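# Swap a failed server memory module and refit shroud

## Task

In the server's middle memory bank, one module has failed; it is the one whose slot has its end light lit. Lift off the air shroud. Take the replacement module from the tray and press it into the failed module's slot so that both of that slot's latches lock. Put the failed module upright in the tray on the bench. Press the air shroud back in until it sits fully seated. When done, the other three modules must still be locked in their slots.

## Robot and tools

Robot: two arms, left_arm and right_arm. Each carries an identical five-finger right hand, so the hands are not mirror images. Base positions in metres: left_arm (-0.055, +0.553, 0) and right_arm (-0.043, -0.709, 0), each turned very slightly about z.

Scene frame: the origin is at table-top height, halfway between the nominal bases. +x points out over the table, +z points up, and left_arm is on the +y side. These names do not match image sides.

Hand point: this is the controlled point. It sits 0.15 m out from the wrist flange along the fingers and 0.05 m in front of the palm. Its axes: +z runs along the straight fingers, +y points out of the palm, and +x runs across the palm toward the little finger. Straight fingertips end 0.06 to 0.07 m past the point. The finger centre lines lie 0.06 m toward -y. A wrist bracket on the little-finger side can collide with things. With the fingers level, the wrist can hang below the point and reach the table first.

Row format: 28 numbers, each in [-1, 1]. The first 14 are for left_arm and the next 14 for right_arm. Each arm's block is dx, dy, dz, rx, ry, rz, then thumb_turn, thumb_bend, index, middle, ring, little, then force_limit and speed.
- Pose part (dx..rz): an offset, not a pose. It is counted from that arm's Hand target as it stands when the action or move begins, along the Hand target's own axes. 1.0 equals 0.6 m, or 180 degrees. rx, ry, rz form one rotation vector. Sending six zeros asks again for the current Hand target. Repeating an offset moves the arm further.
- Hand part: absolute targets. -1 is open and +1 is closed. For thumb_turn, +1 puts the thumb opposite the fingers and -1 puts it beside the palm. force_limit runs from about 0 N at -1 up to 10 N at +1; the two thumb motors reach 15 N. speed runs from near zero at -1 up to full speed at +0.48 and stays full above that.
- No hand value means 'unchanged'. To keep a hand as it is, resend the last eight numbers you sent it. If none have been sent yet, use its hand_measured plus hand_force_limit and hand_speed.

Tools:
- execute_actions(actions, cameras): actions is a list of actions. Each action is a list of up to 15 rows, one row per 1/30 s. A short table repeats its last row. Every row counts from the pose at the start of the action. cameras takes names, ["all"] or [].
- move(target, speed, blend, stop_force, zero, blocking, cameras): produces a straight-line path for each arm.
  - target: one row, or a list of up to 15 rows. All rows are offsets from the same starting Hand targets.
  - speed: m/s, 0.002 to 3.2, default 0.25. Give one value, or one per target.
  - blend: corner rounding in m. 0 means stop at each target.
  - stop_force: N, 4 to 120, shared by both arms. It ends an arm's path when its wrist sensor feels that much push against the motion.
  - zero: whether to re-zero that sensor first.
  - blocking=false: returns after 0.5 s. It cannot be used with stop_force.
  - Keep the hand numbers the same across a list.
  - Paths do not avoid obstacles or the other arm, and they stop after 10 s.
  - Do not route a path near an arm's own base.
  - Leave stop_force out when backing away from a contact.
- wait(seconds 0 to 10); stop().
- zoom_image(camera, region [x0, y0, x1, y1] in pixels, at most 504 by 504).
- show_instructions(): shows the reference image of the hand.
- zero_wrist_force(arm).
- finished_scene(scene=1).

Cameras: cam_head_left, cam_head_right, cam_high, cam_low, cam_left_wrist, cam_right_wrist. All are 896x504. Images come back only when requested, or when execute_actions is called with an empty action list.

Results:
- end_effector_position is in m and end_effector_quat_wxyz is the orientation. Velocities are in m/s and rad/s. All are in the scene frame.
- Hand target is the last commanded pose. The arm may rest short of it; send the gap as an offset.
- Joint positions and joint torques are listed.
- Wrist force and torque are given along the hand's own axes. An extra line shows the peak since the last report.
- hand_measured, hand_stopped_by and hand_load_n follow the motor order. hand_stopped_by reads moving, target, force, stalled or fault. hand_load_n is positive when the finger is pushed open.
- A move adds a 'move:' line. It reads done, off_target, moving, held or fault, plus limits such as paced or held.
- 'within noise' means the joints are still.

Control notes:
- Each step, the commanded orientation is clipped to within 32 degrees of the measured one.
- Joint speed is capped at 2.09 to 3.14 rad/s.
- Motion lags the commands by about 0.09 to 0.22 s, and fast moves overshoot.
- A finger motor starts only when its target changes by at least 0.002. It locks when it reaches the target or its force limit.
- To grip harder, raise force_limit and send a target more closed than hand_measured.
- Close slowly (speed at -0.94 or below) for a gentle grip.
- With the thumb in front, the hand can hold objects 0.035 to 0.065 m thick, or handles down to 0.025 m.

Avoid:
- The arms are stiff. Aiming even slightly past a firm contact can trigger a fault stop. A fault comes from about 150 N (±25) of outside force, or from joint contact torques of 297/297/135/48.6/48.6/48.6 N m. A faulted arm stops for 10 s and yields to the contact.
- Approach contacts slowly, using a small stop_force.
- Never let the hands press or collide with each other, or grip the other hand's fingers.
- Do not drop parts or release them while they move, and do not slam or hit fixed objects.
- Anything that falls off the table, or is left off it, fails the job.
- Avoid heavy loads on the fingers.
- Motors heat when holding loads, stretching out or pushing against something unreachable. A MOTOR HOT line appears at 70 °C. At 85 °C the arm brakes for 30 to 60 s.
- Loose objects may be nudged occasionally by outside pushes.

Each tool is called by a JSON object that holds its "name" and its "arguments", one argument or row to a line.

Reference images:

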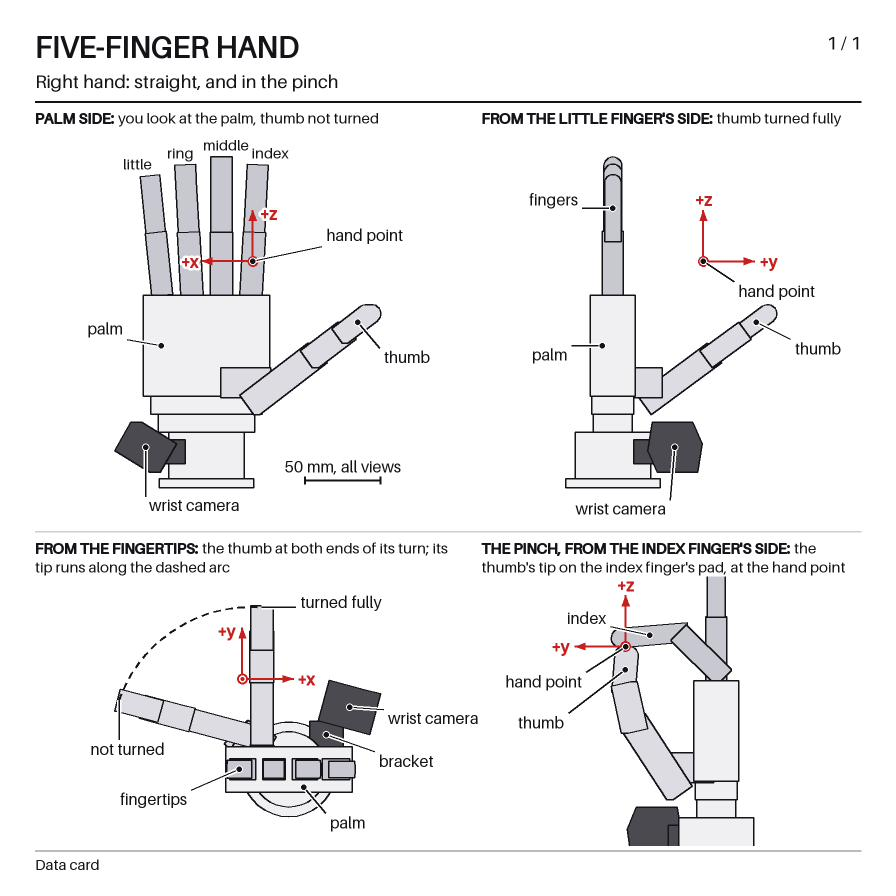

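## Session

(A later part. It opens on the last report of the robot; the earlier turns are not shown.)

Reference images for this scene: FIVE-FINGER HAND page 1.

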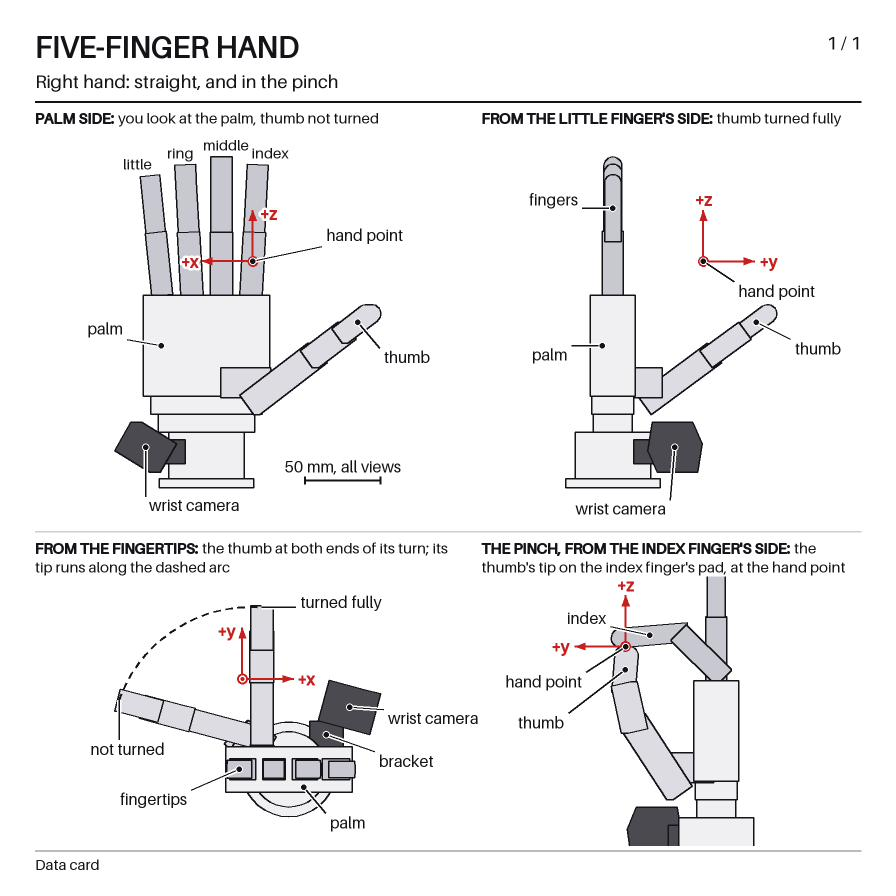

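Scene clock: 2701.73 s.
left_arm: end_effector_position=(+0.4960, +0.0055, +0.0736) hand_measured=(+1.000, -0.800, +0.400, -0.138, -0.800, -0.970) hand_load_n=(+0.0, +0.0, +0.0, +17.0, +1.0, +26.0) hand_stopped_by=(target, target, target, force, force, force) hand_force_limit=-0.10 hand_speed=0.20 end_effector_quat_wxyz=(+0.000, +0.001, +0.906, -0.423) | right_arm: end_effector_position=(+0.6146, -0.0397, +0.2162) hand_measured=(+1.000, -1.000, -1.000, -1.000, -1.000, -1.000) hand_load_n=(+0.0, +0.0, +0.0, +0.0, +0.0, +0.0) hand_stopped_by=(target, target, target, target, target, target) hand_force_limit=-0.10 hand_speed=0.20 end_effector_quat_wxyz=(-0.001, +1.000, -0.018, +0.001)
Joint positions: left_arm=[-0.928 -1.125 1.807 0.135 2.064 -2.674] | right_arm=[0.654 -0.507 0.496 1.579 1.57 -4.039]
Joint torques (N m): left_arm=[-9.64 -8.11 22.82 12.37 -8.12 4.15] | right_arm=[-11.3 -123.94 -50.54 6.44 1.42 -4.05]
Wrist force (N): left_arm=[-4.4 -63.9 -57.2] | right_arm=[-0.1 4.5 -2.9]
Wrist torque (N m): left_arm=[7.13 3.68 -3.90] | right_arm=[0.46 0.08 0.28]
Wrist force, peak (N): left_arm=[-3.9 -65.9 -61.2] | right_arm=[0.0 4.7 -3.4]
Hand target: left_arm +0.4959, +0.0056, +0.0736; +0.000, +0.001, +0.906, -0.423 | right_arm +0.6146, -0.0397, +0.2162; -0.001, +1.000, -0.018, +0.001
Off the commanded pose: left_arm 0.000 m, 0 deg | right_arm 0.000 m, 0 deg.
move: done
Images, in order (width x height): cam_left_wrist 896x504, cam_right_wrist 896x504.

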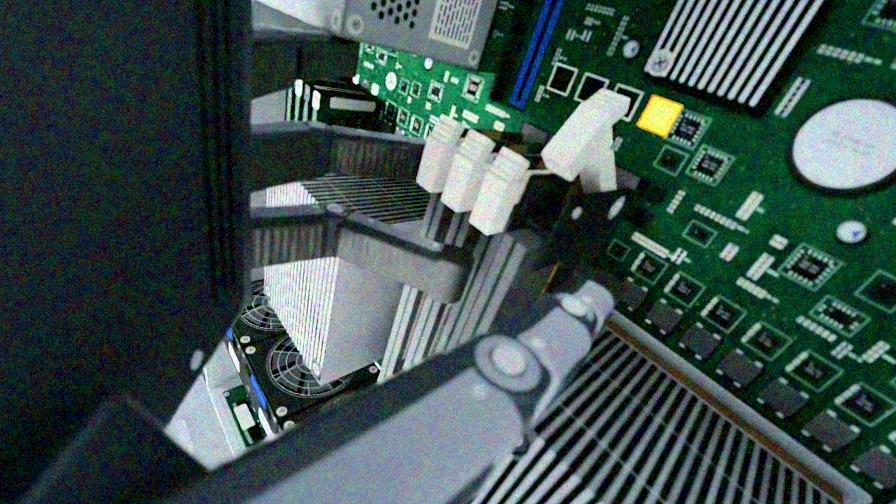

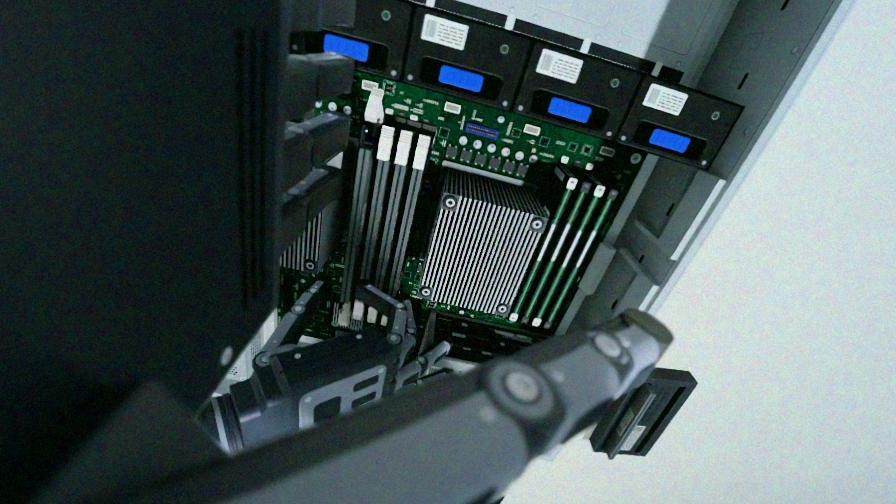

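{"name": "move", "arguments": {
  "target": [0,-0.0766,-0.0643,0,0,0,1,-0.8,0.4,1,1,1,-0.1,0.2,0,0,0,0,0,0,1,-1,-1,-1,-1,-1,-0.1,0.2],
  "speed": 0.05,
  "cameras": ["cam_left_wrist","cam_right_wrist"]
}}

Scene clock: 2706.50 s.
left_arm: end_effector_position=(+0.4960, +0.0055, +0.1338) hand_measured=(+1.000, -0.800, +0.400, -0.146, -0.800, -0.968) hand_load_n=(+0.0, +0.0, +0.0, +0.0, +0.0, +0.0) hand_stopped_by=(target, target, target, force, force, force) hand_force_limit=-0.10 hand_speed=0.20 end_effector_quat_wxyz=(+0.000, +0.001, +0.906, -0.423) end_effector_velocity=(-0.001, -0.001, -0.002) end_effector_angular_velocity=(-0.001, -0.001, -0.002) | right_arm: end_effector_position=(+0.6146, -0.0397, +0.2162) hand_measured=(+1.000, -1.000, -1.000, -1.000, -1.000, -1.000) hand_load_n=(+0.5, +0.0, +0.0, +0.0, +0.0, +0.0) hand_stopped_by=(target, target, target, target, target, target) hand_force_limit=-0.10 hand_speed=0.20 end_effector_quat_wxyz=(-0.001, +1.000, -0.018, +0.001)
Joint positions: left_arm=[-0.928 -1.184 1.767 0.234 2.063 -2.674] | right_arm=[0.654 -0.507 0.496 1.579 1.57 -4.039]
Joint velocities: left_arm=[-0.001 0.002 0.002 -0.005 0.001 0] | right_arm=[within noise]
Joint torques (N m): left_arm=[9.3 -52.22 -26.32 -0.96 -1.3 -0.74] | right_arm=[-11.58 -124.77 -49.79 6.33 1.44 -4.11]
Wrist force (N): left_arm=[3.5 3.1 4.0] | right_arm=[0.1 4.3 -3.2]
Wrist torque (N m): left_arm=[-0.02 -0.58 0.28] | right_arm=[0.45 0.05 0.29]
Wrist force, peak (N): left_arm=[-6.4 -65.6 -56.3] | right_arm=[-0.5 4.6 -3.4]
Hand target: left_arm +0.4959, +0.0056, +0.1336; +0.000, +0.001, +0.906, -0.423 | right_arm +0.6146, -0.0397, +0.2162; -0.001, +1.000, -0.018, +0.001
Off the commanded pose: left_arm 0.000 m, 0 deg | right_arm 0.000 m, 0 deg.
move: done
Images, in order (width x height): cam_left_wrist 896x504, cam_right_wrist 896x504.

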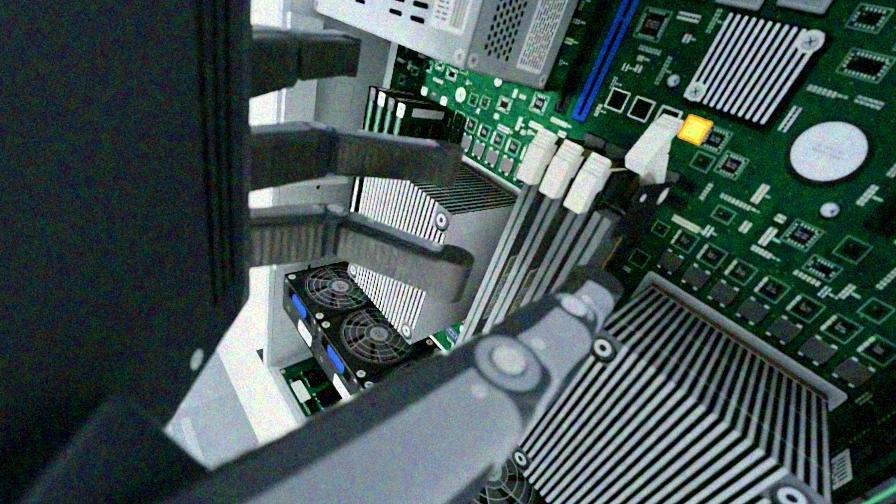

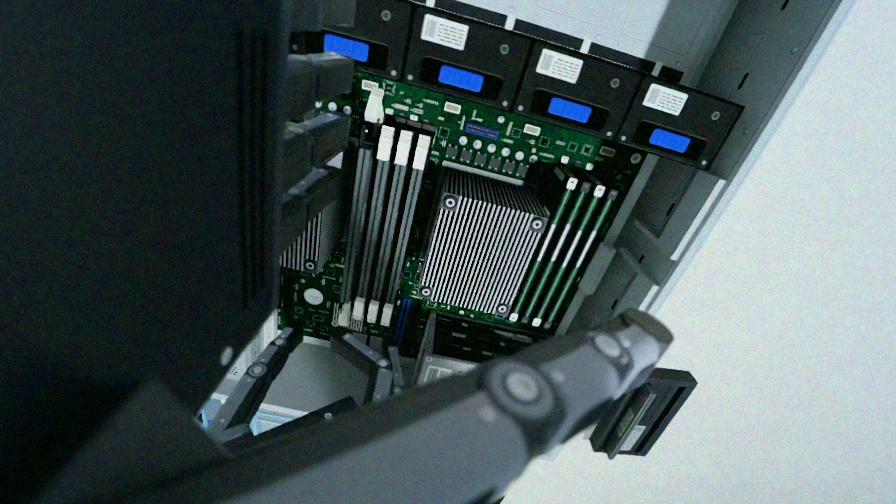

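{"name": "move", "arguments": {
  "target": [0,0,0,0,0,0,1,-0.8,0.4,0.99,0.99,0.99,-0.1,0.2,0,0,0,0,0,0,1,-1,-1,-1,-1,-1,-0.1,0.2],
  "cameras": ["cam_left_wrist"]
}}

Scene clock: 2710.47 s.
left_arm: end_effector_position=(+0.4959, +0.0056, +0.1336) hand_measured=(+1.000, -0.800, +0.400, +0.990, +0.990, +0.990) hand_load_n=(+0.0, +0.0, +0.0, +0.0, +0.5, +0.0) hand_stopped_by=(target, target, target, target, target, target) hand_force_limit=-0.10 hand_speed=0.20 end_effector_quat_wxyz=(+0.000, +0.001, +0.906, -0.423) | right_arm: end_effector_position=(+0.6146, -0.0397, +0.2162) hand_measured=(+1.000, -1.000, -1.000, -1.000, -1.000, -1.000) hand_load_n=(+0.0, -0.5, +0.0, +0.0, +0.0, +0.0) hand_stopped_by=(target, target, target, target, target, target) hand_force_limit=-0.10 hand_speed=0.20 end_effector_quat_wxyz=(-0.001, +1.000, -0.018, +0.001)
Joint positions: left_arm=[-0.928 -1.184 1.768 0.234 2.063 -2.674] | right_arm=[0.654 -0.507 0.496 1.579 1.57 -4.039]
Joint torques (N m): left_arm=[3.57 -56.66 -30.78 3.02 -0.04 -2.59] | right_arm=[-9.63 -125.29 -50.53 6.3 1.64 -4.11]
Wrist force (N): left_arm=[3.4 3.6 4.1] | right_arm=[-0.3 4.1 -3.5]
Wrist torque (N m): left_arm=[0.06 -0.57 0.29] | right_arm=[0.44 0.12 0.27]
Wrist force, peak (N): left_arm=[3.5 3.8 4.7] | right_arm=[-0.5 4.5 -3.5]
Hand target: left_arm +0.4959, +0.0056, +0.1336; +0.000, +0.001, +0.906, -0.423 | right_arm +0.6146, -0.0397, +0.2162; -0.001, +1.000, -0.018, +0.001
Off the commanded pose: left_arm 0.000 m, 0 deg | right_arm 0.000 m, 0 deg.
move: done
Images, in order (width x height): cam_left_wrist 896x504.

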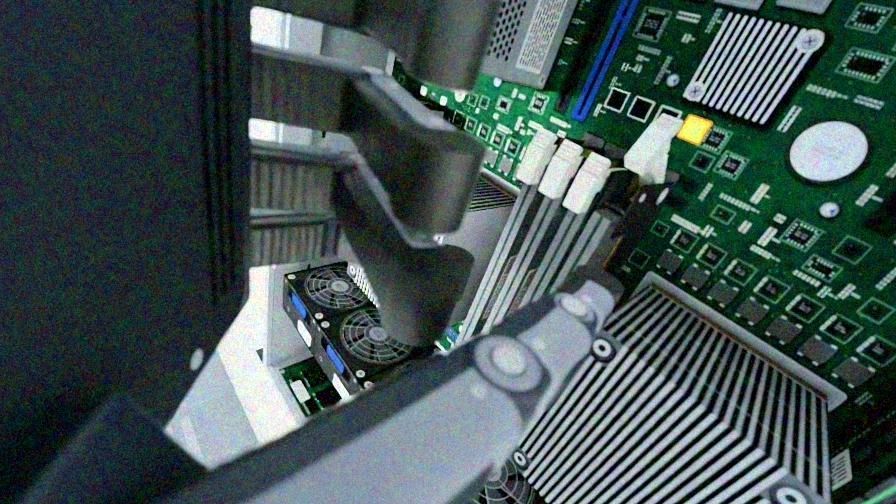

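{"name": "move", "arguments": {
  "target": [0,0.0766,0.0643,0,0,0,1,-0.8,0.4,0.99,0.99,0.99,-0.1,0.2,0,0,0,0,0,0,1,-1,-1,-1,-1,-1,-0.1,0.2],
  "speed": 0.03,
  "stop_force": 8
}}

{"name": "move", "arguments": {
  "target": [0,0.009,0.0075,0,0,0,1,-0.8,0.4,0.99,0.99,0.99,-0.1,0.2,0,0,0,0,0,0,1,-1,-1,-1,-1,-1,-0.1,0.2],
  "speed": 0.006,
  "stop_force": 4,
  "cameras": ["cam_left_wrist","cam_right_wrist"]
}}

{"name": "zoom_image", "arguments": {
  "camera": "cam_right_wrist",
  "region": [280, 220, 430, 350]
}}

Scene clock: 2719.50 s.
left_arm: end_effector_position=(+0.4959, +0.0056, +0.0736) hand_measured=(+1.000, -0.800, +0.400, +0.990, +0.990, +0.990) hand_load_n=(+0.0, +0.0, +0.0, +0.0, +0.0, +0.0) hand_stopped_by=(target, target, target, target, target, target) hand_force_limit=-0.10 hand_speed=0.20 end_effector_quat_wxyz=(+0.000, +0.001, +0.906, -0.423) | right_arm: end_effector_position=(+0.6146, -0.0397, +0.2162) hand_measured=(+1.000, -1.000, -1.000, -1.000, -1.000, -1.000) hand_load_n=(+0.0, +0.0, +0.0, +0.0, +0.0, +0.0) hand_stopped_by=(target, target, target, target, target, target) hand_force_limit=-0.10 hand_speed=0.20 end_effector_quat_wxyz=(-0.001, +1.000, -0.018, +0.001)
Joint positions: left_arm=[-0.928 -1.125 1.807 0.135 2.063 -2.674] | right_arm=[0.654 -0.507 0.496 1.579 1.57 -4.039]
Joint torques (N m): left_arm=[1.85 -74.17 -44.82 4.12 2.28 1.89] | right_arm=[-10.24 -124.03 -50.22 6.5 1.47 -3.99]
Wrist force (N): left_arm=[3.1 3.6 4.2] | right_arm=[-0.4 4.5 -3.3]
Wrist torque (N m): left_arm=[0.05 -0.50 0.27] | right_arm=[0.48 0.12 0.27]
Wrist force, peak (N): left_arm=[3.3 3.8 4.9] | right_arm=[-0.1 4.8 -3.4]
Hand target: left_arm +0.4959, +0.0056, +0.0736; +0.000, +0.001, +0.906, -0.423 | right_arm +0.6146, -0.0397, +0.2162; -0.001, +1.000, -0.018, +0.001
Off the commanded pose: left_arm 0.000 m, 0 deg | right_arm 0.000 m, 0 deg.
move: done

Scene clock: 2721.50 s.
left_arm: end_effector_position=(+0.4959, +0.0056, +0.0697) hand_measured=(+1.000, -0.800, +0.400, +0.990, +0.990, +0.990) hand_load_n=(+0.0, +0.0, -2.0, +0.0, +0.0, +0.0) hand_stopped_by=(target, target, target, target, target, target) hand_force_limit=-0.10 hand_speed=0.20 end_effector_quat_wxyz=(+0.000, +0.001, +0.906, -0.423) | right_arm: end_effector_position=(+0.6146, -0.0397, +0.2162) hand_measured=(+1.000, -1.000, -1.000, -1.000, -1.000, -1.000) hand_load_n=(+0.0, +0.0, +0.0, +0.0, +0.0, +0.0) hand_stopped_by=(target, target, target, target, target, target) hand_force_limit=-0.10 hand_speed=0.20 end_effector_quat_wxyz=(-0.001, +1.000, -0.018, +0.001)
Joint positions: left_arm=[-0.928 -1.121 1.809 0.129 2.063 -2.674] | right_arm=[0.654 -0.507 0.496 1.579 1.57 -4.039]
Joint torques (N m): left_arm=[3.01 -73.91 -41.91 4.73 1.71 3.4] | right_arm=[-10.99 -123.95 -50.24 6.46 1.58 -3.85]
Wrist force (N): left_arm=[3.6 -0.2 2.7] | right_arm=[-0.1 4.2 -2.9]
Wrist torque (N m): left_arm=[0.03 -0.49 0.25] | right_arm=[0.42 0.08 0.27]
Wrist force, peak (N): left_arm=[3.7 3.4 4.4] | right_arm=[-0.4 4.6 -3.4]
Hand target: left_arm +0.4959, +0.0056, +0.0697; +0.000, +0.001, +0.906, -0.423 (not the last commanded pose) | right_arm +0.6146, -0.0397, +0.2162; -0.001, +1.000, -0.018, +0.001
Off the commanded pose: left_arm 0.003 m, 0 deg | right_arm 0.000 m, 0 deg.
move: contact (left_arm)
Images, in order (width x height): cam_left_wrist 896x504, cam_right_wrist 896x504.

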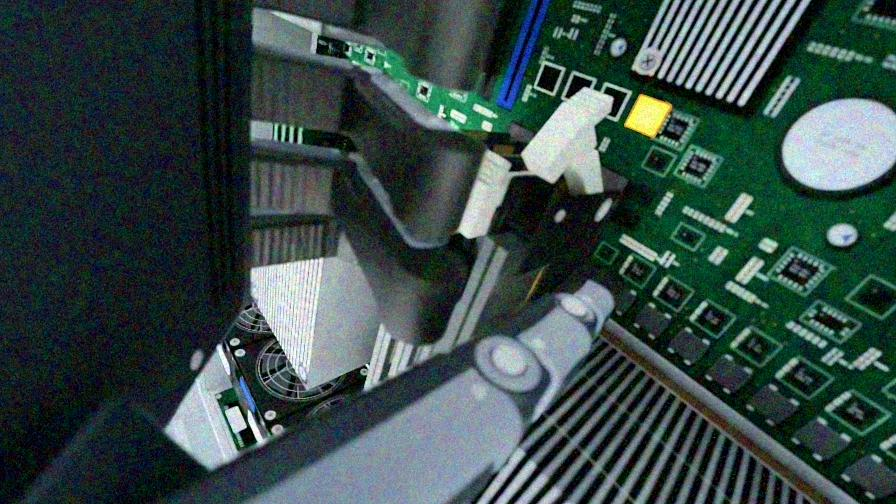

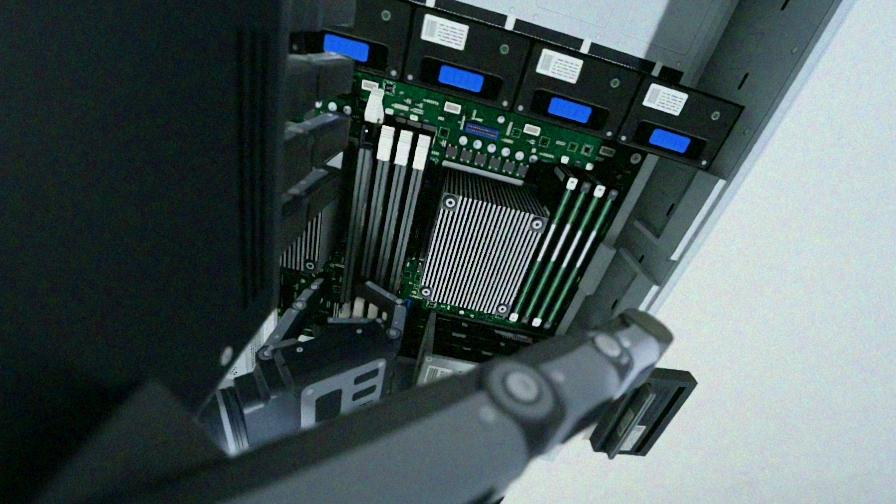

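Scaled by 3.360 from the camera's 896x504 image, which has a finer 1280x720 frame.

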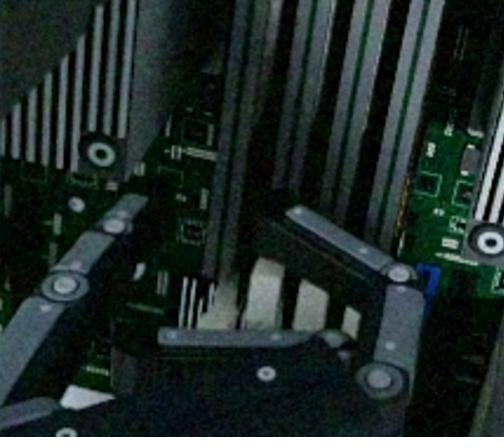

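{"name": "execute_actions", "arguments": {
  "actions": [],
  "cameras": ["all"]
}}

Scene clock: 2752.93 s.
left_arm: end_effector_position=(+0.4959, +0.0056, +0.0697) hand_measured=(+1.000, -0.800, +0.400, +0.990, +0.990, +0.990) hand_load_n=(+0.0, -0.5, -2.0, +0.0, +0.0, +0.0) hand_stopped_by=(target, target, target, target, target, target) hand_force_limit=-0.10 hand_speed=0.20 end_effector_quat_wxyz=(+0.000, +0.001, +0.906, -0.423) | right_arm: end_effector_position=(+0.6146, -0.0397, +0.2162) hand_measured=(+1.000, -1.000, -1.000, -1.000, -1.000, -1.000) hand_load_n=(+0.0, +0.0, +0.0, +0.0, +0.0, +0.0) hand_stopped_by=(target, target, target, target, target, target) hand_force_limit=-0.10 hand_speed=0.20 end_effector_quat_wxyz=(-0.001, +1.000, -0.018, +0.001)
Joint positions: left_arm=[-0.928 -1.121 1.809 0.129 2.063 -2.674] | right_arm=[0.654 -0.507 0.496 1.579 1.57 -4.039]
Joint velocities: within noise
Joint torques (N m): left_arm=[0.36 -72.4 -41.77 4.88 1 2.97] | right_arm=[-11.39 -123.7 -50.08 6.43 1.29 -3.92]
Motor temperatures (°C): left_arm=[33 32 34 34 31 35] | right_arm=[28 32 31 37 38 38]
Wrist force (N): left_arm=[3.6 -0.6 2.2] | right_arm=[0.0 4.3 -3.1]
Wrist torque (N m): left_arm=[0.01 -0.47 0.24] | right_arm=[0.44 0.05 0.28]
Wrist force, peak (N): left_arm=[4.3 -0.5 2.6] | right_arm=[0.3 4.7 -3.1]
Hand target: left_arm +0.4959, +0.0056, +0.0697; +0.000, +0.001, +0.906, -0.423 (not the last commanded pose) | right_arm +0.6146, -0.0397, +0.2162; -0.001, +1.000, -0.018, +0.001
Off the commanded pose: left_arm 0.003 m, 0 deg | right_arm 0.000 m, 0 deg.

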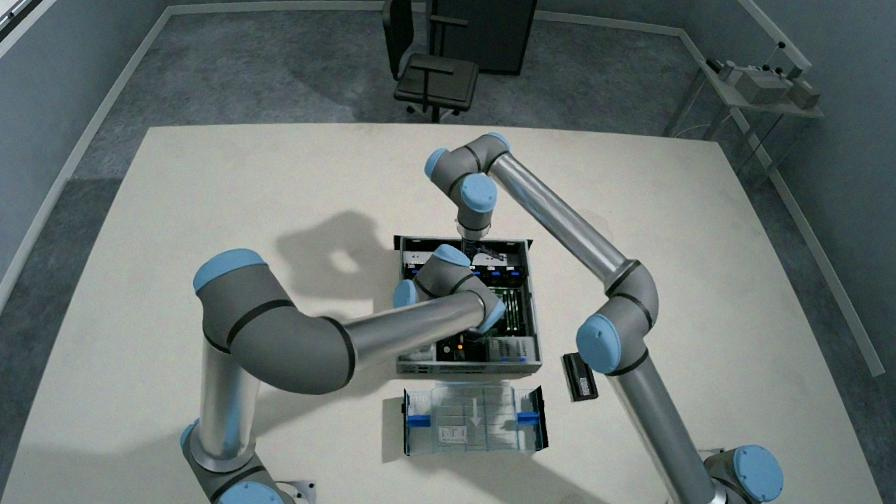

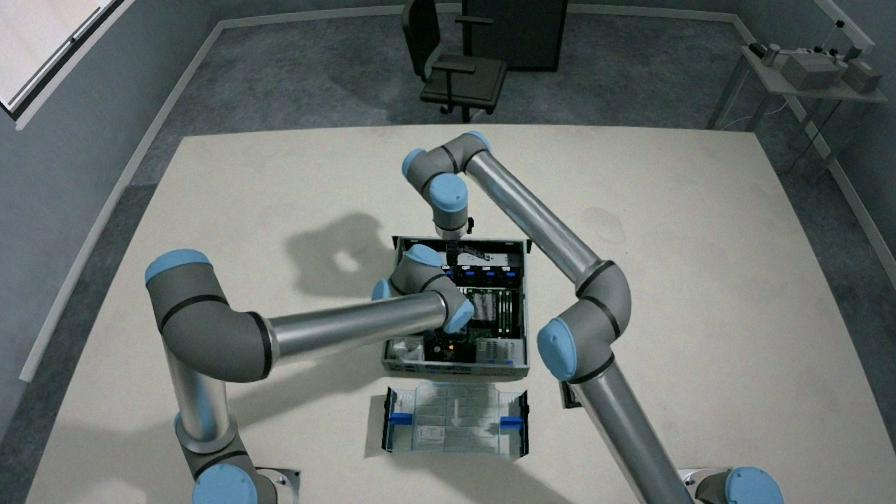

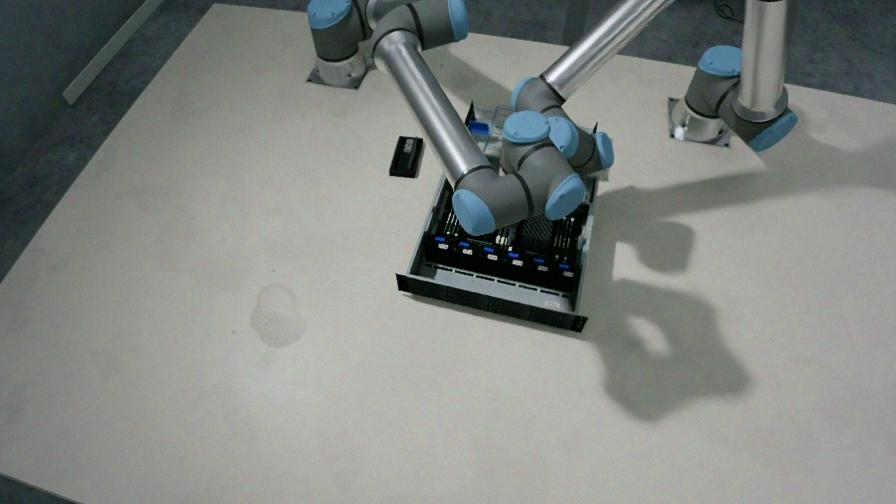

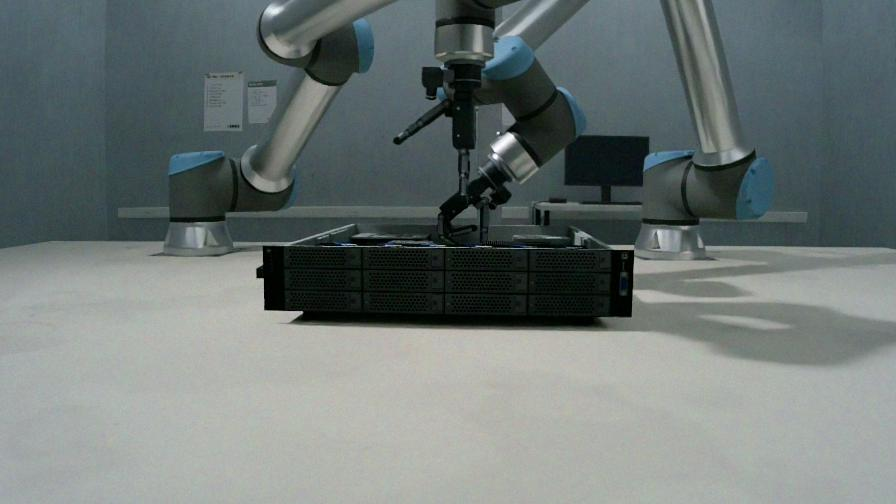

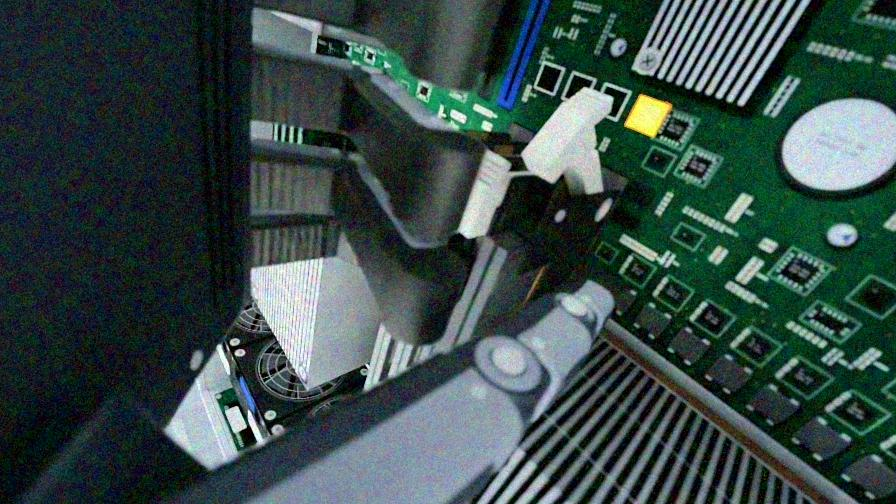

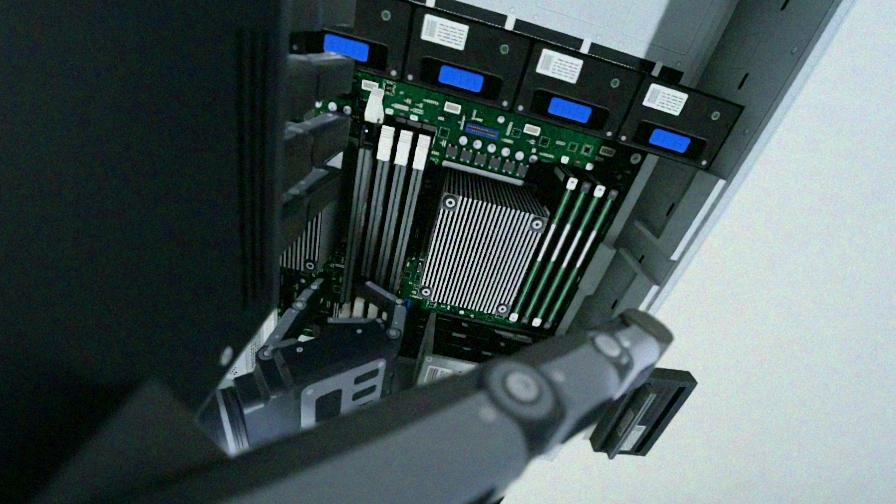

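{"name": "move", "arguments": {
  "target": [0,-0.00115,-0.00096,0,0,0,1,-0.8,0.4,0.99,0.99,0.99,-0.1,0.2,0,0,0,0,0,0,1,-1,-1,-1,-1,-1,-0.1,0.2],
  "speed": 0.01
}}

{"name": "move", "arguments": {
  "target": [0,0.00482,-0.00575,0,0,0,1,-0.8,0.4,0.99,0.99,0.99,-0.1,0.2,0,0,0,0,0,0,1,-1,-1,-1,-1,-1,-0.1,0.2],
  "speed": 0.006,
  "stop_force": 6,
  "cameras": ["cam_left_wrist"]
}}

Scene clock: 2762.00 s.
left_arm: end_effector_position=(+0.4959, +0.0056, +0.0706) hand_measured=(+1.000, -0.800, +0.400, +0.990, +0.990, +0.990) hand_load_n=(+0.0, +0.0, +0.0, +0.0, +0.0, +0.0) hand_stopped_by=(target, target, target, target, target, target) hand_force_limit=-0.10 hand_speed=0.20 end_effector_quat_wxyz=(+0.000, +0.001, +0.906, -0.423) | right_arm: end_effector_position=(+0.6146, -0.0397, +0.2162) hand_measured=(+1.000, -1.000, -1.000, -1.000, -1.000, -1.000) hand_load_n=(+0.0, -0.5, +0.0, +0.0, -0.5, +0.0) hand_stopped_by=(target, target, target, target, target, target) hand_force_limit=-0.10 hand_speed=0.20 end_effector_quat_wxyz=(-0.001, +1.000, -0.018, +0.001)
Joint positions: left_arm=[-0.928 -1.122 1.808 0.131 2.063 -2.674] | right_arm=[0.654 -0.507 0.496 1.579 1.57 -4.039]
Joint torques (N m): left_arm=[-5.8 -73.8 -45.87 3.61 -0.31 2.32] | right_arm=[-9.43 -124.55 -50.49 6.3 1.41 -3.99]
Wrist force (N): left_arm=[3.0 3.3 4.2] | right_arm=[-0.2 4.2 -3.4]
Wrist torque (N m): left_arm=[0.00 -0.47 0.25] | right_arm=[0.45 0.09 0.27]
Wrist force, peak (N): left_arm=[3.4 3.4 4.3] | right_arm=[0.0 4.3 -3.8]
Hand target: left_arm +0.4959, +0.0056, +0.0706; +0.000, +0.001, +0.906, -0.423 | right_arm +0.6146, -0.0397, +0.2162; -0.001, +1.000, -0.018, +0.001
Off the commanded pose: left_arm 0.000 m, 0 deg | right_arm 0.000 m, 0 deg.
move: done

Scene clock: 2763.73 s.
left_arm: end_effector_position=(+0.4960, +0.0095, +0.0707) hand_measured=(+1.000, -0.800, +0.400, +0.990, +0.990, +0.990) hand_load_n=(+0.0, +0.0, +3.5, +0.0, +0.0, +0.0) hand_stopped_by=(target, target, target, target, target, target) hand_force_limit=-0.10 hand_speed=0.20 end_effector_quat_wxyz=(+0.000, +0.001, +0.906, -0.423) | right_arm: end_effector_position=(+0.6146, -0.0397, +0.2162) hand_measured=(+1.000, -1.000, -1.000, -1.000, -1.000, -1.000) hand_load_n=(+0.0, +0.0, +0.0, +0.0, +0.0, +0.0) hand_stopped_by=(target, target, target, target, target, target) hand_force_limit=-0.10 hand_speed=0.20 end_effector_quat_wxyz=(-0.001, +1.000, -0.018, +0.001)
Joint positions: left_arm=[-0.924 -1.125 1.813 0.13 2.066 -2.671] | right_arm=[0.654 -0.507 0.496 1.579 1.57 -4.039]
Joint torques (N m): left_arm=[-7.84 -49.35 -39.46 4.25 -1.89 -3.28] | right_arm=[-10.83 -123.76 -50.29 6.32 1.44 -3.87]
Wrist force (N): left_arm=[4.0 -2.6 7.6] | right_arm=[0.0 4.1 -3.2]
Wrist torque (N m): left_arm=[-0.11 -0.53 0.21] | right_arm=[0.42 0.05 0.28]
Wrist force, peak (N): left_arm=[4.6 -4.0 9.0] | right_arm=[-0.5 4.5 -3.5]
Hand target: left_arm +0.4960, +0.0095, +0.0707; +0.000, +0.001, +0.906, -0.423 (not the last commanded pose) | right_arm +0.6146, -0.0397, +0.2162; -0.001, +1.000, -0.018, +0.001
Off the commanded pose: left_arm 0.001 m, 0 deg | right_arm 0.000 m, 0 deg.
move: contact (left_arm)
Images, in order (width x height): cam_left_wrist 896x504.

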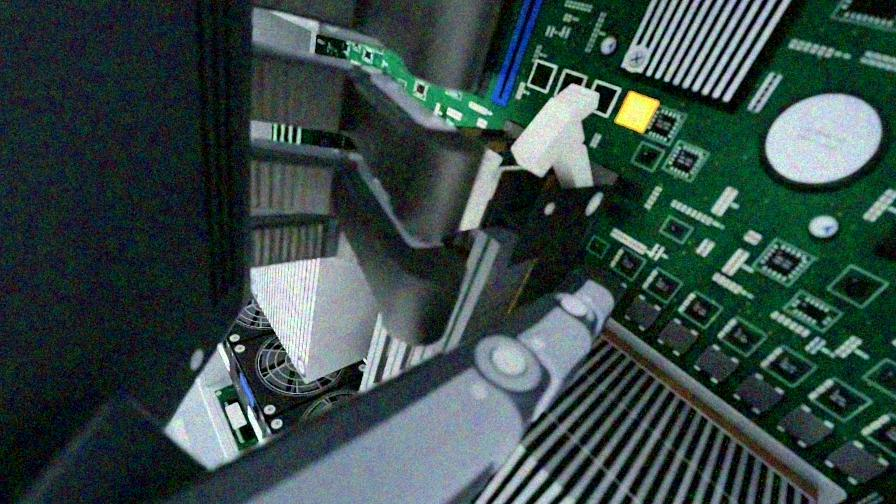

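{"name": "move", "arguments": {
  "target": [0,-0.00026,0.00239,0,0,0,1,-0.8,0.4,0.99,0.99,0.99,-0.1,0.2,0,0,0,0,0,0,1,-1,-1,-1,-1,-1,-0.1,0.2],
  "speed": 0.01
}}

{"name": "move", "arguments": {
  "target": [0,0.00375,-0.00447,0,0,0,1,-0.8,0.4,0.99,0.99,0.99,-0.1,0.2,0,0,0,0,0,0,1,-1,-1,-1,-1,-1,-0.1,0.2],
  "speed": 0.006,
  "stop_force": 6
}}

Scene clock: 2782.17 s.
left_arm: end_effector_position=(+0.4960, +0.0083, +0.0698) hand_measured=(+1.000, -0.800, +0.400, +0.990, +0.990, +0.990) hand_load_n=(+0.0, +0.0, -2.0, +0.0, +0.0, +0.0) hand_stopped_by=(target, target, target, target, target, target) hand_force_limit=-0.10 hand_speed=0.20 end_effector_quat_wxyz=(+0.000, +0.001, +0.906, -0.423) | right_arm: end_effector_position=(+0.6146, -0.0397, +0.2162) hand_measured=(+1.000, -1.000, -1.000, -1.000, -1.000, -1.000) hand_load_n=(+0.0, +0.0, +0.0, +0.0, +0.0, +0.0) hand_stopped_by=(target, target, target, target, target, target) hand_force_limit=-0.10 hand_speed=0.20 end_effector_quat_wxyz=(-0.001, +1.000, -0.018, +0.001)
Joint positions: left_arm=[-0.925 -1.123 1.812 0.129 2.065 -2.672] | right_arm=[0.654 -0.507 0.496 1.579 1.57 -4.039]
Joint torques (N m): left_arm=[-7.45 -57.84 -44.52 -0.24 -0.93 -2.81] | right_arm=[-10.23 -123.44 -50.66 6.38 1.31 -3.94]
Wrist force (N): left_arm=[3.5 2.3 2.1] | right_arm=[0.0 3.9 -3.3]
Wrist torque (N m): left_arm=[-0.01 -0.53 0.37] | right_arm=[0.39 0.07 0.28]
Wrist force, peak (N): left_arm=[4.3 -1.9 8.1] | right_arm=[-0.3 4.7 -3.6]
Hand target: left_arm +0.4960, +0.0083, +0.0699; +0.000, +0.001, +0.906, -0.423 | right_arm +0.6146, -0.0397, +0.2162; -0.001, +1.000, -0.018, +0.001
Off the commanded pose: left_arm 0.000 m, 0 deg | right_arm 0.000 m, 0 deg.
move: done

Scene clock: 2783.37 s.
left_arm: end_effector_position=(+0.4960, +0.0093, +0.0699) hand_measured=(+1.000, -0.800, +0.400, +0.990, +0.990, +0.990) hand_load_n=(+0.0, +0.0, +1.5, +0.0, +0.0, +0.0) hand_stopped_by=(target, target, target, target, target, target) hand_force_limit=-0.10 hand_speed=0.20 end_effector_quat_wxyz=(+0.000, +0.001, +0.906, -0.423) | right_arm: end_effector_position=(+0.6146, -0.0397, +0.2162) hand_measured=(+1.000, -1.000, -1.000, -1.000, -1.000, -1.000) hand_load_n=(+0.0, +0.0, +0.0, +0.0, +0.0, +0.0) hand_stopped_by=(target, target, target, target, target, target) hand_force_limit=-0.10 hand_speed=0.20 end_effector_quat_wxyz=(-0.001, +1.000, -0.018, +0.001)
Joint positions: left_arm=[-0.924 -1.124 1.813 0.129 2.066 -2.671] | right_arm=[0.654 -0.507 0.496 1.579 1.57 -4.039]
Joint torques (N m): left_arm=[-9 -51.3 -39.71 4.49 -2.11 -3] | right_arm=[-9.26 -123.87 -50.06 6.39 1.44 -3.8]
Wrist force (N): left_arm=[2.9 -2.2 5.8] | right_arm=[-0.4 4.0 -3.3]
Wrist torque (N m): left_arm=[0.02 -0.43 0.21] | right_arm=[0.42 0.12 0.25]
Wrist force, peak (N): left_arm=[4.1 -4.9 6.7] | right_arm=[-0.1 4.5 -3.5]
Hand target: left_arm +0.4960, +0.0093, +0.0699; +0.000, +0.001, +0.906, -0.423 (not the last commanded pose) | right_arm +0.6146, -0.0397, +0.2162; -0.001, +1.000, -0.018, +0.001
Off the commanded pose: left_arm 0.003 m, 0 deg | right_arm 0.000 m, 0 deg.
move: contact (left_arm)

{"name": "move", "arguments": {
  "target": [0,0.0002,-0.0002,0,0,0,1,0.1,0.4,0.99,0.99,0.99,0.6,-0.85,0,0,0,0,0,0,1,-1,-1,-1,-1,-1,-0.1,0.2],
  "speed": 0.01,
  "cameras": ["cam_left_wrist"]
}}

Scene clock: 2788.03 s.
left_arm: end_effector_position=(+0.4960, +0.0095, +0.0699) hand_measured=(+1.000, -0.502, +0.400, +0.990, +0.990, +0.990) hand_load_n=(+1.5, +12.5, +2.0, +0.0, +0.0, +0.0) hand_stopped_by=(target, force, target, target, target, target) hand_force_limit=0.60 hand_speed=-0.85 end_effector_quat_wxyz=(+0.000, +0.001, +0.906, -0.423) | right_arm: end_effector_position=(+0.6146, -0.0397, +0.2162) hand_measured=(+1.000, -1.000, -1.000, -1.000, -1.000, -1.000) hand_load_n=(+0.0, -0.5, +0.0, +0.0, +0.0, +0.0) hand_stopped_by=(target, target, target, target, target, target) hand_force_limit=-0.10 hand_speed=0.20 end_effector_quat_wxyz=(-0.001, +1.000, -0.018, +0.001)
Joint positions: left_arm=[-0.924 -1.124 1.814 0.129 2.066 -2.671] | right_arm=[0.654 -0.507 0.496 1.579 1.57 -4.039]
Joint torques (N m): left_arm=[6.45 -69.66 -20.8 0.73 2.29 4.02] | right_arm=[-10.77 -123.26 -50.32 6.24 1.32 -3.84]
Wrist force (N): left_arm=[3.8 -0.6 2.6] | right_arm=[-0.1 4.5 -3.0]
Wrist torque (N m): left_arm=[-0.04 -0.46 0.38] | right_arm=[0.47 0.08 0.28]
Wrist force, peak (N): left_arm=[4.1 -4.0 6.5] | right_arm=[-0.4 4.6 -3.6]
Hand target: left_arm +0.4960, +0.0094, +0.0699; +0.000, +0.001, +0.906, -0.423 | right_arm +0.6146, -0.0397, +0.2162; -0.001, +1.000, -0.018, +0.001
Off the commanded pose: left_arm 0.000 m, 0 deg | right_arm 0.000 m, 0 deg.
move: done
Images, in order (width x height): cam_left_wrist 896x504.

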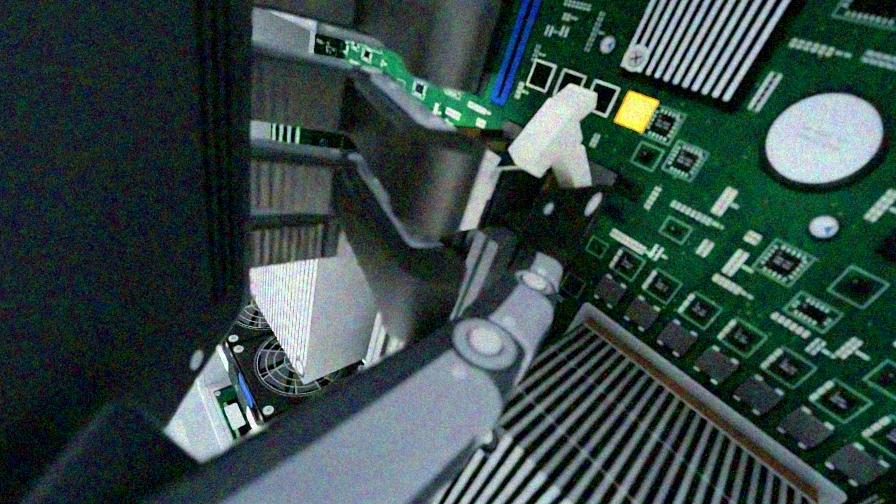

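{"name": "move", "arguments": {
  "target": [0,-0.00255,-0.00214,0,0,0,1,0.1,0.4,0.99,0.99,0.99,0.6,-0.85,0,0,0,0,0,0,1,-1,-1,-1,-1,-1,-0.1,0.2],
  "speed": 0.004,
  "cameras": ["cam_left_wrist"]
}}

{"name": "zoom_image", "arguments": {
  "camera": "cam_left_wrist",
  "region": [430, 50, 650, 380]
}}

Scene clock: 2792.90 s.
left_arm: end_effector_position=(+0.4960, +0.0094, +0.0719) hand_measured=(+1.000, -0.504, +0.400, +0.990, +0.990, +0.990) hand_load_n=(+1.5, +11.5, +5.5, -0.5, +0.0, +0.0) hand_stopped_by=(target, force, target, target, target, target) hand_force_limit=0.60 hand_speed=-0.85 end_effector_quat_wxyz=(+0.000, +0.001, +0.906, -0.423) | right_arm: end_effector_position=(+0.6146, -0.0397, +0.2162) hand_measured=(+1.000, -1.000, -1.000, -1.000, -1.000, -1.000) hand_load_n=(+0.0, +0.0, +0.0, +0.0, +0.0, +0.0) hand_stopped_by=(target, target, target, target, target, target) hand_force_limit=-0.10 hand_speed=0.20 end_effector_quat_wxyz=(-0.001, +1.000, -0.018, +0.001)
Joint positions: left_arm=[-0.924 -1.126 1.812 0.132 2.066 -2.671] | right_arm=[0.654 -0.507 0.496 1.579 1.57 -4.039]
Joint torques (N m): left_arm=[-6.5 -68.89 -47.01 2.45 1.7 3.83] | right_arm=[-10.21 -123.8 -50.24 6.35 1.4 -3.77]
Wrist force (N): left_arm=[2.6 9.2 5.8] | right_arm=[-0.1 4.4 -3.0]
Wrist torque (N m): left_arm=[0.05 -0.40 0.35] | right_arm=[0.45 0.07 0.28]
Wrist force, peak (N): left_arm=[2.6 9.0 6.2] | right_arm=[-0.5 4.6 -3.7]
Hand target: left_arm +0.4960, +0.0094, +0.0719; +0.000, +0.001, +0.906, -0.423 | right_arm +0.6146, -0.0397, +0.2162; -0.001, +1.000, -0.018, +0.001
Off the commanded pose: left_arm 0.000 m, 0 deg | right_arm 0.000 m, 0 deg.
move: done
Images, in order (width x height): cam_left_wrist 896x504.

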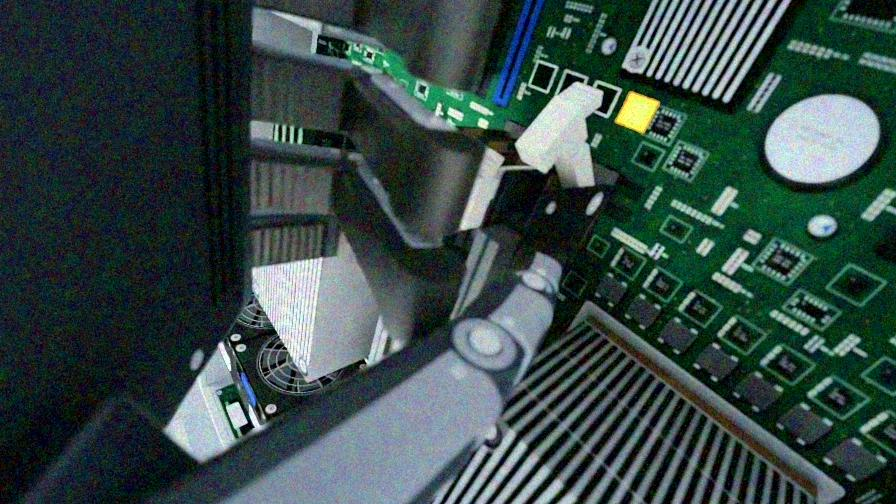

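Scaled by 1.527 from the camera's 896x504 image, which has a finer 1280x720 frame.

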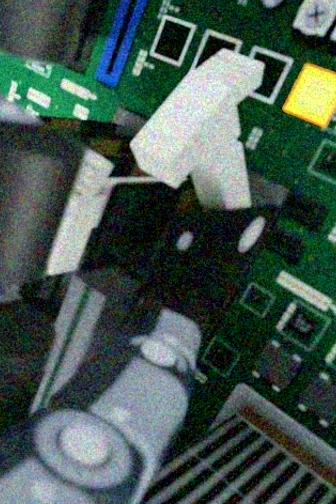

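{"name": "move", "arguments": {
  "target": [0,-0.00255,-0.00214,0,0,0,1,0.1,0.4,0.99,0.99,0.99,0.6,-0.85,0,0,0,0,0,0,1,-1,-1,-1,-1,-1,-0.1,0.2],
  "speed": 0.004,
  "cameras": ["cam_left_wrist","cam_right_wrist"]
}}

{"name": "zoom_image", "arguments": {
  "camera": "cam_left_wrist",
  "region": [430, 50, 650, 380]
}}

{"name": "zoom_image", "arguments": {
  "camera": "cam_right_wrist",
  "region": [280, 80, 450, 350]
}}

Scene clock: 2798.80 s.
left_arm: end_effector_position=(+0.4960, +0.0094, +0.0739) hand_measured=(+1.000, -0.504, +0.400, +0.990, +0.990, +0.990) hand_load_n=(+2.0, +11.0, +4.0, +0.0, +0.0, +0.0) hand_stopped_by=(target, force, target, target, target, target) hand_force_limit=0.60 hand_speed=-0.85 end_effector_quat_wxyz=(+0.000, +0.001, +0.906, -0.423) | right_arm: end_effector_position=(+0.6146, -0.0397, +0.2162) hand_measured=(+1.000, -1.000, -1.000, -1.000, -1.000, -1.000) hand_load_n=(+0.0, +0.0, +0.0, +0.0, +0.0, +0.0) hand_stopped_by=(target, target, target, target, target, target) hand_force_limit=-0.10 hand_speed=0.20 end_effector_quat_wxyz=(-0.001, +1.000, -0.018, +0.001)
Joint positions: left_arm=[-0.924 -1.128 1.811 0.135 2.066 -2.671] | right_arm=[0.654 -0.507 0.496 1.579 1.57 -4.039]
Joint torques (N m): left_arm=[-6.31 -70.49 -48.43 2.17 1.75 3.25] | right_arm=[-10.2 -123.08 -50.23 6.42 1.38 -3.77]
Wrist force (N): left_arm=[3.2 8.8 4.3] | right_arm=[0.0 4.3 -3.0]
Wrist torque (N m): left_arm=[0.03 -0.44 0.35] | right_arm=[0.44 0.06 0.28]
Wrist force, peak (N): left_arm=[2.9 9.3 6.3] | right_arm=[-0.4 4.9 -3.3]
Hand target: left_arm +0.4960, +0.0094, +0.0739; +0.000, +0.001, +0.906, -0.423 | right_arm +0.6146, -0.0397, +0.2162; -0.001, +1.000, -0.018, +0.001
Off the commanded pose: left_arm 0.000 m, 0 deg | right_arm 0.000 m, 0 deg.
move: done
Images, in order (width x height): cam_left_wrist 896x504, cam_right_wrist 896x504.

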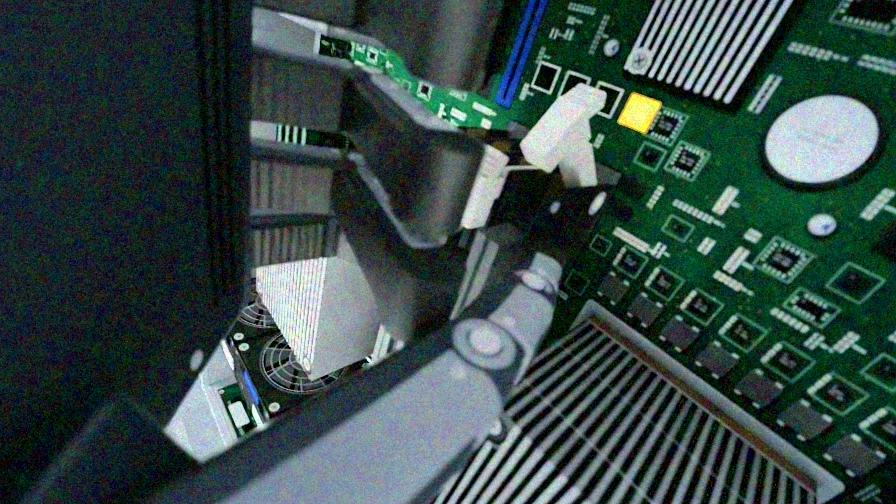

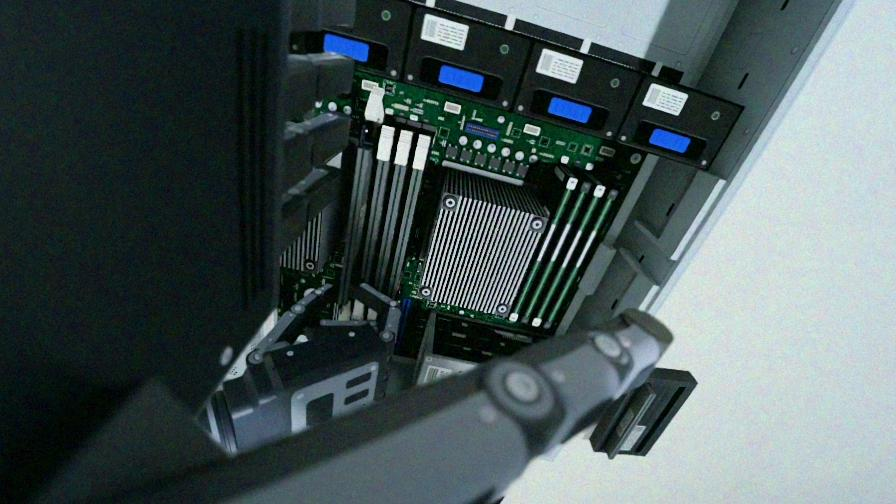

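Scaled by 1.527 from the camera's 896x504 image, which has a finer 1280x720 frame.

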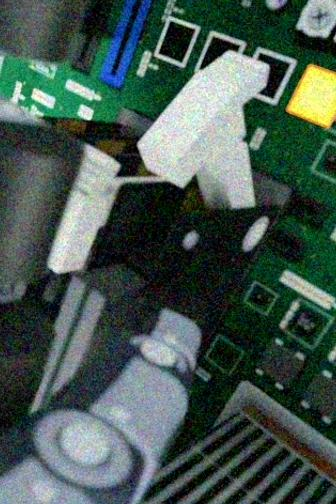

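Scaled by 1.867 from the camera's 896x504 image, which has a finer 1280x720 frame.

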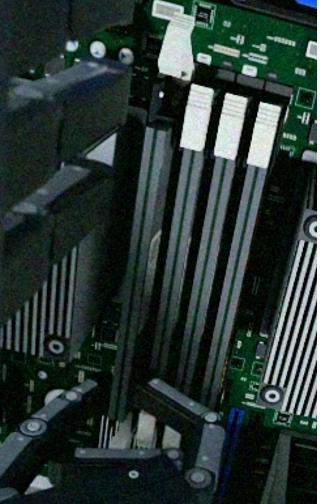

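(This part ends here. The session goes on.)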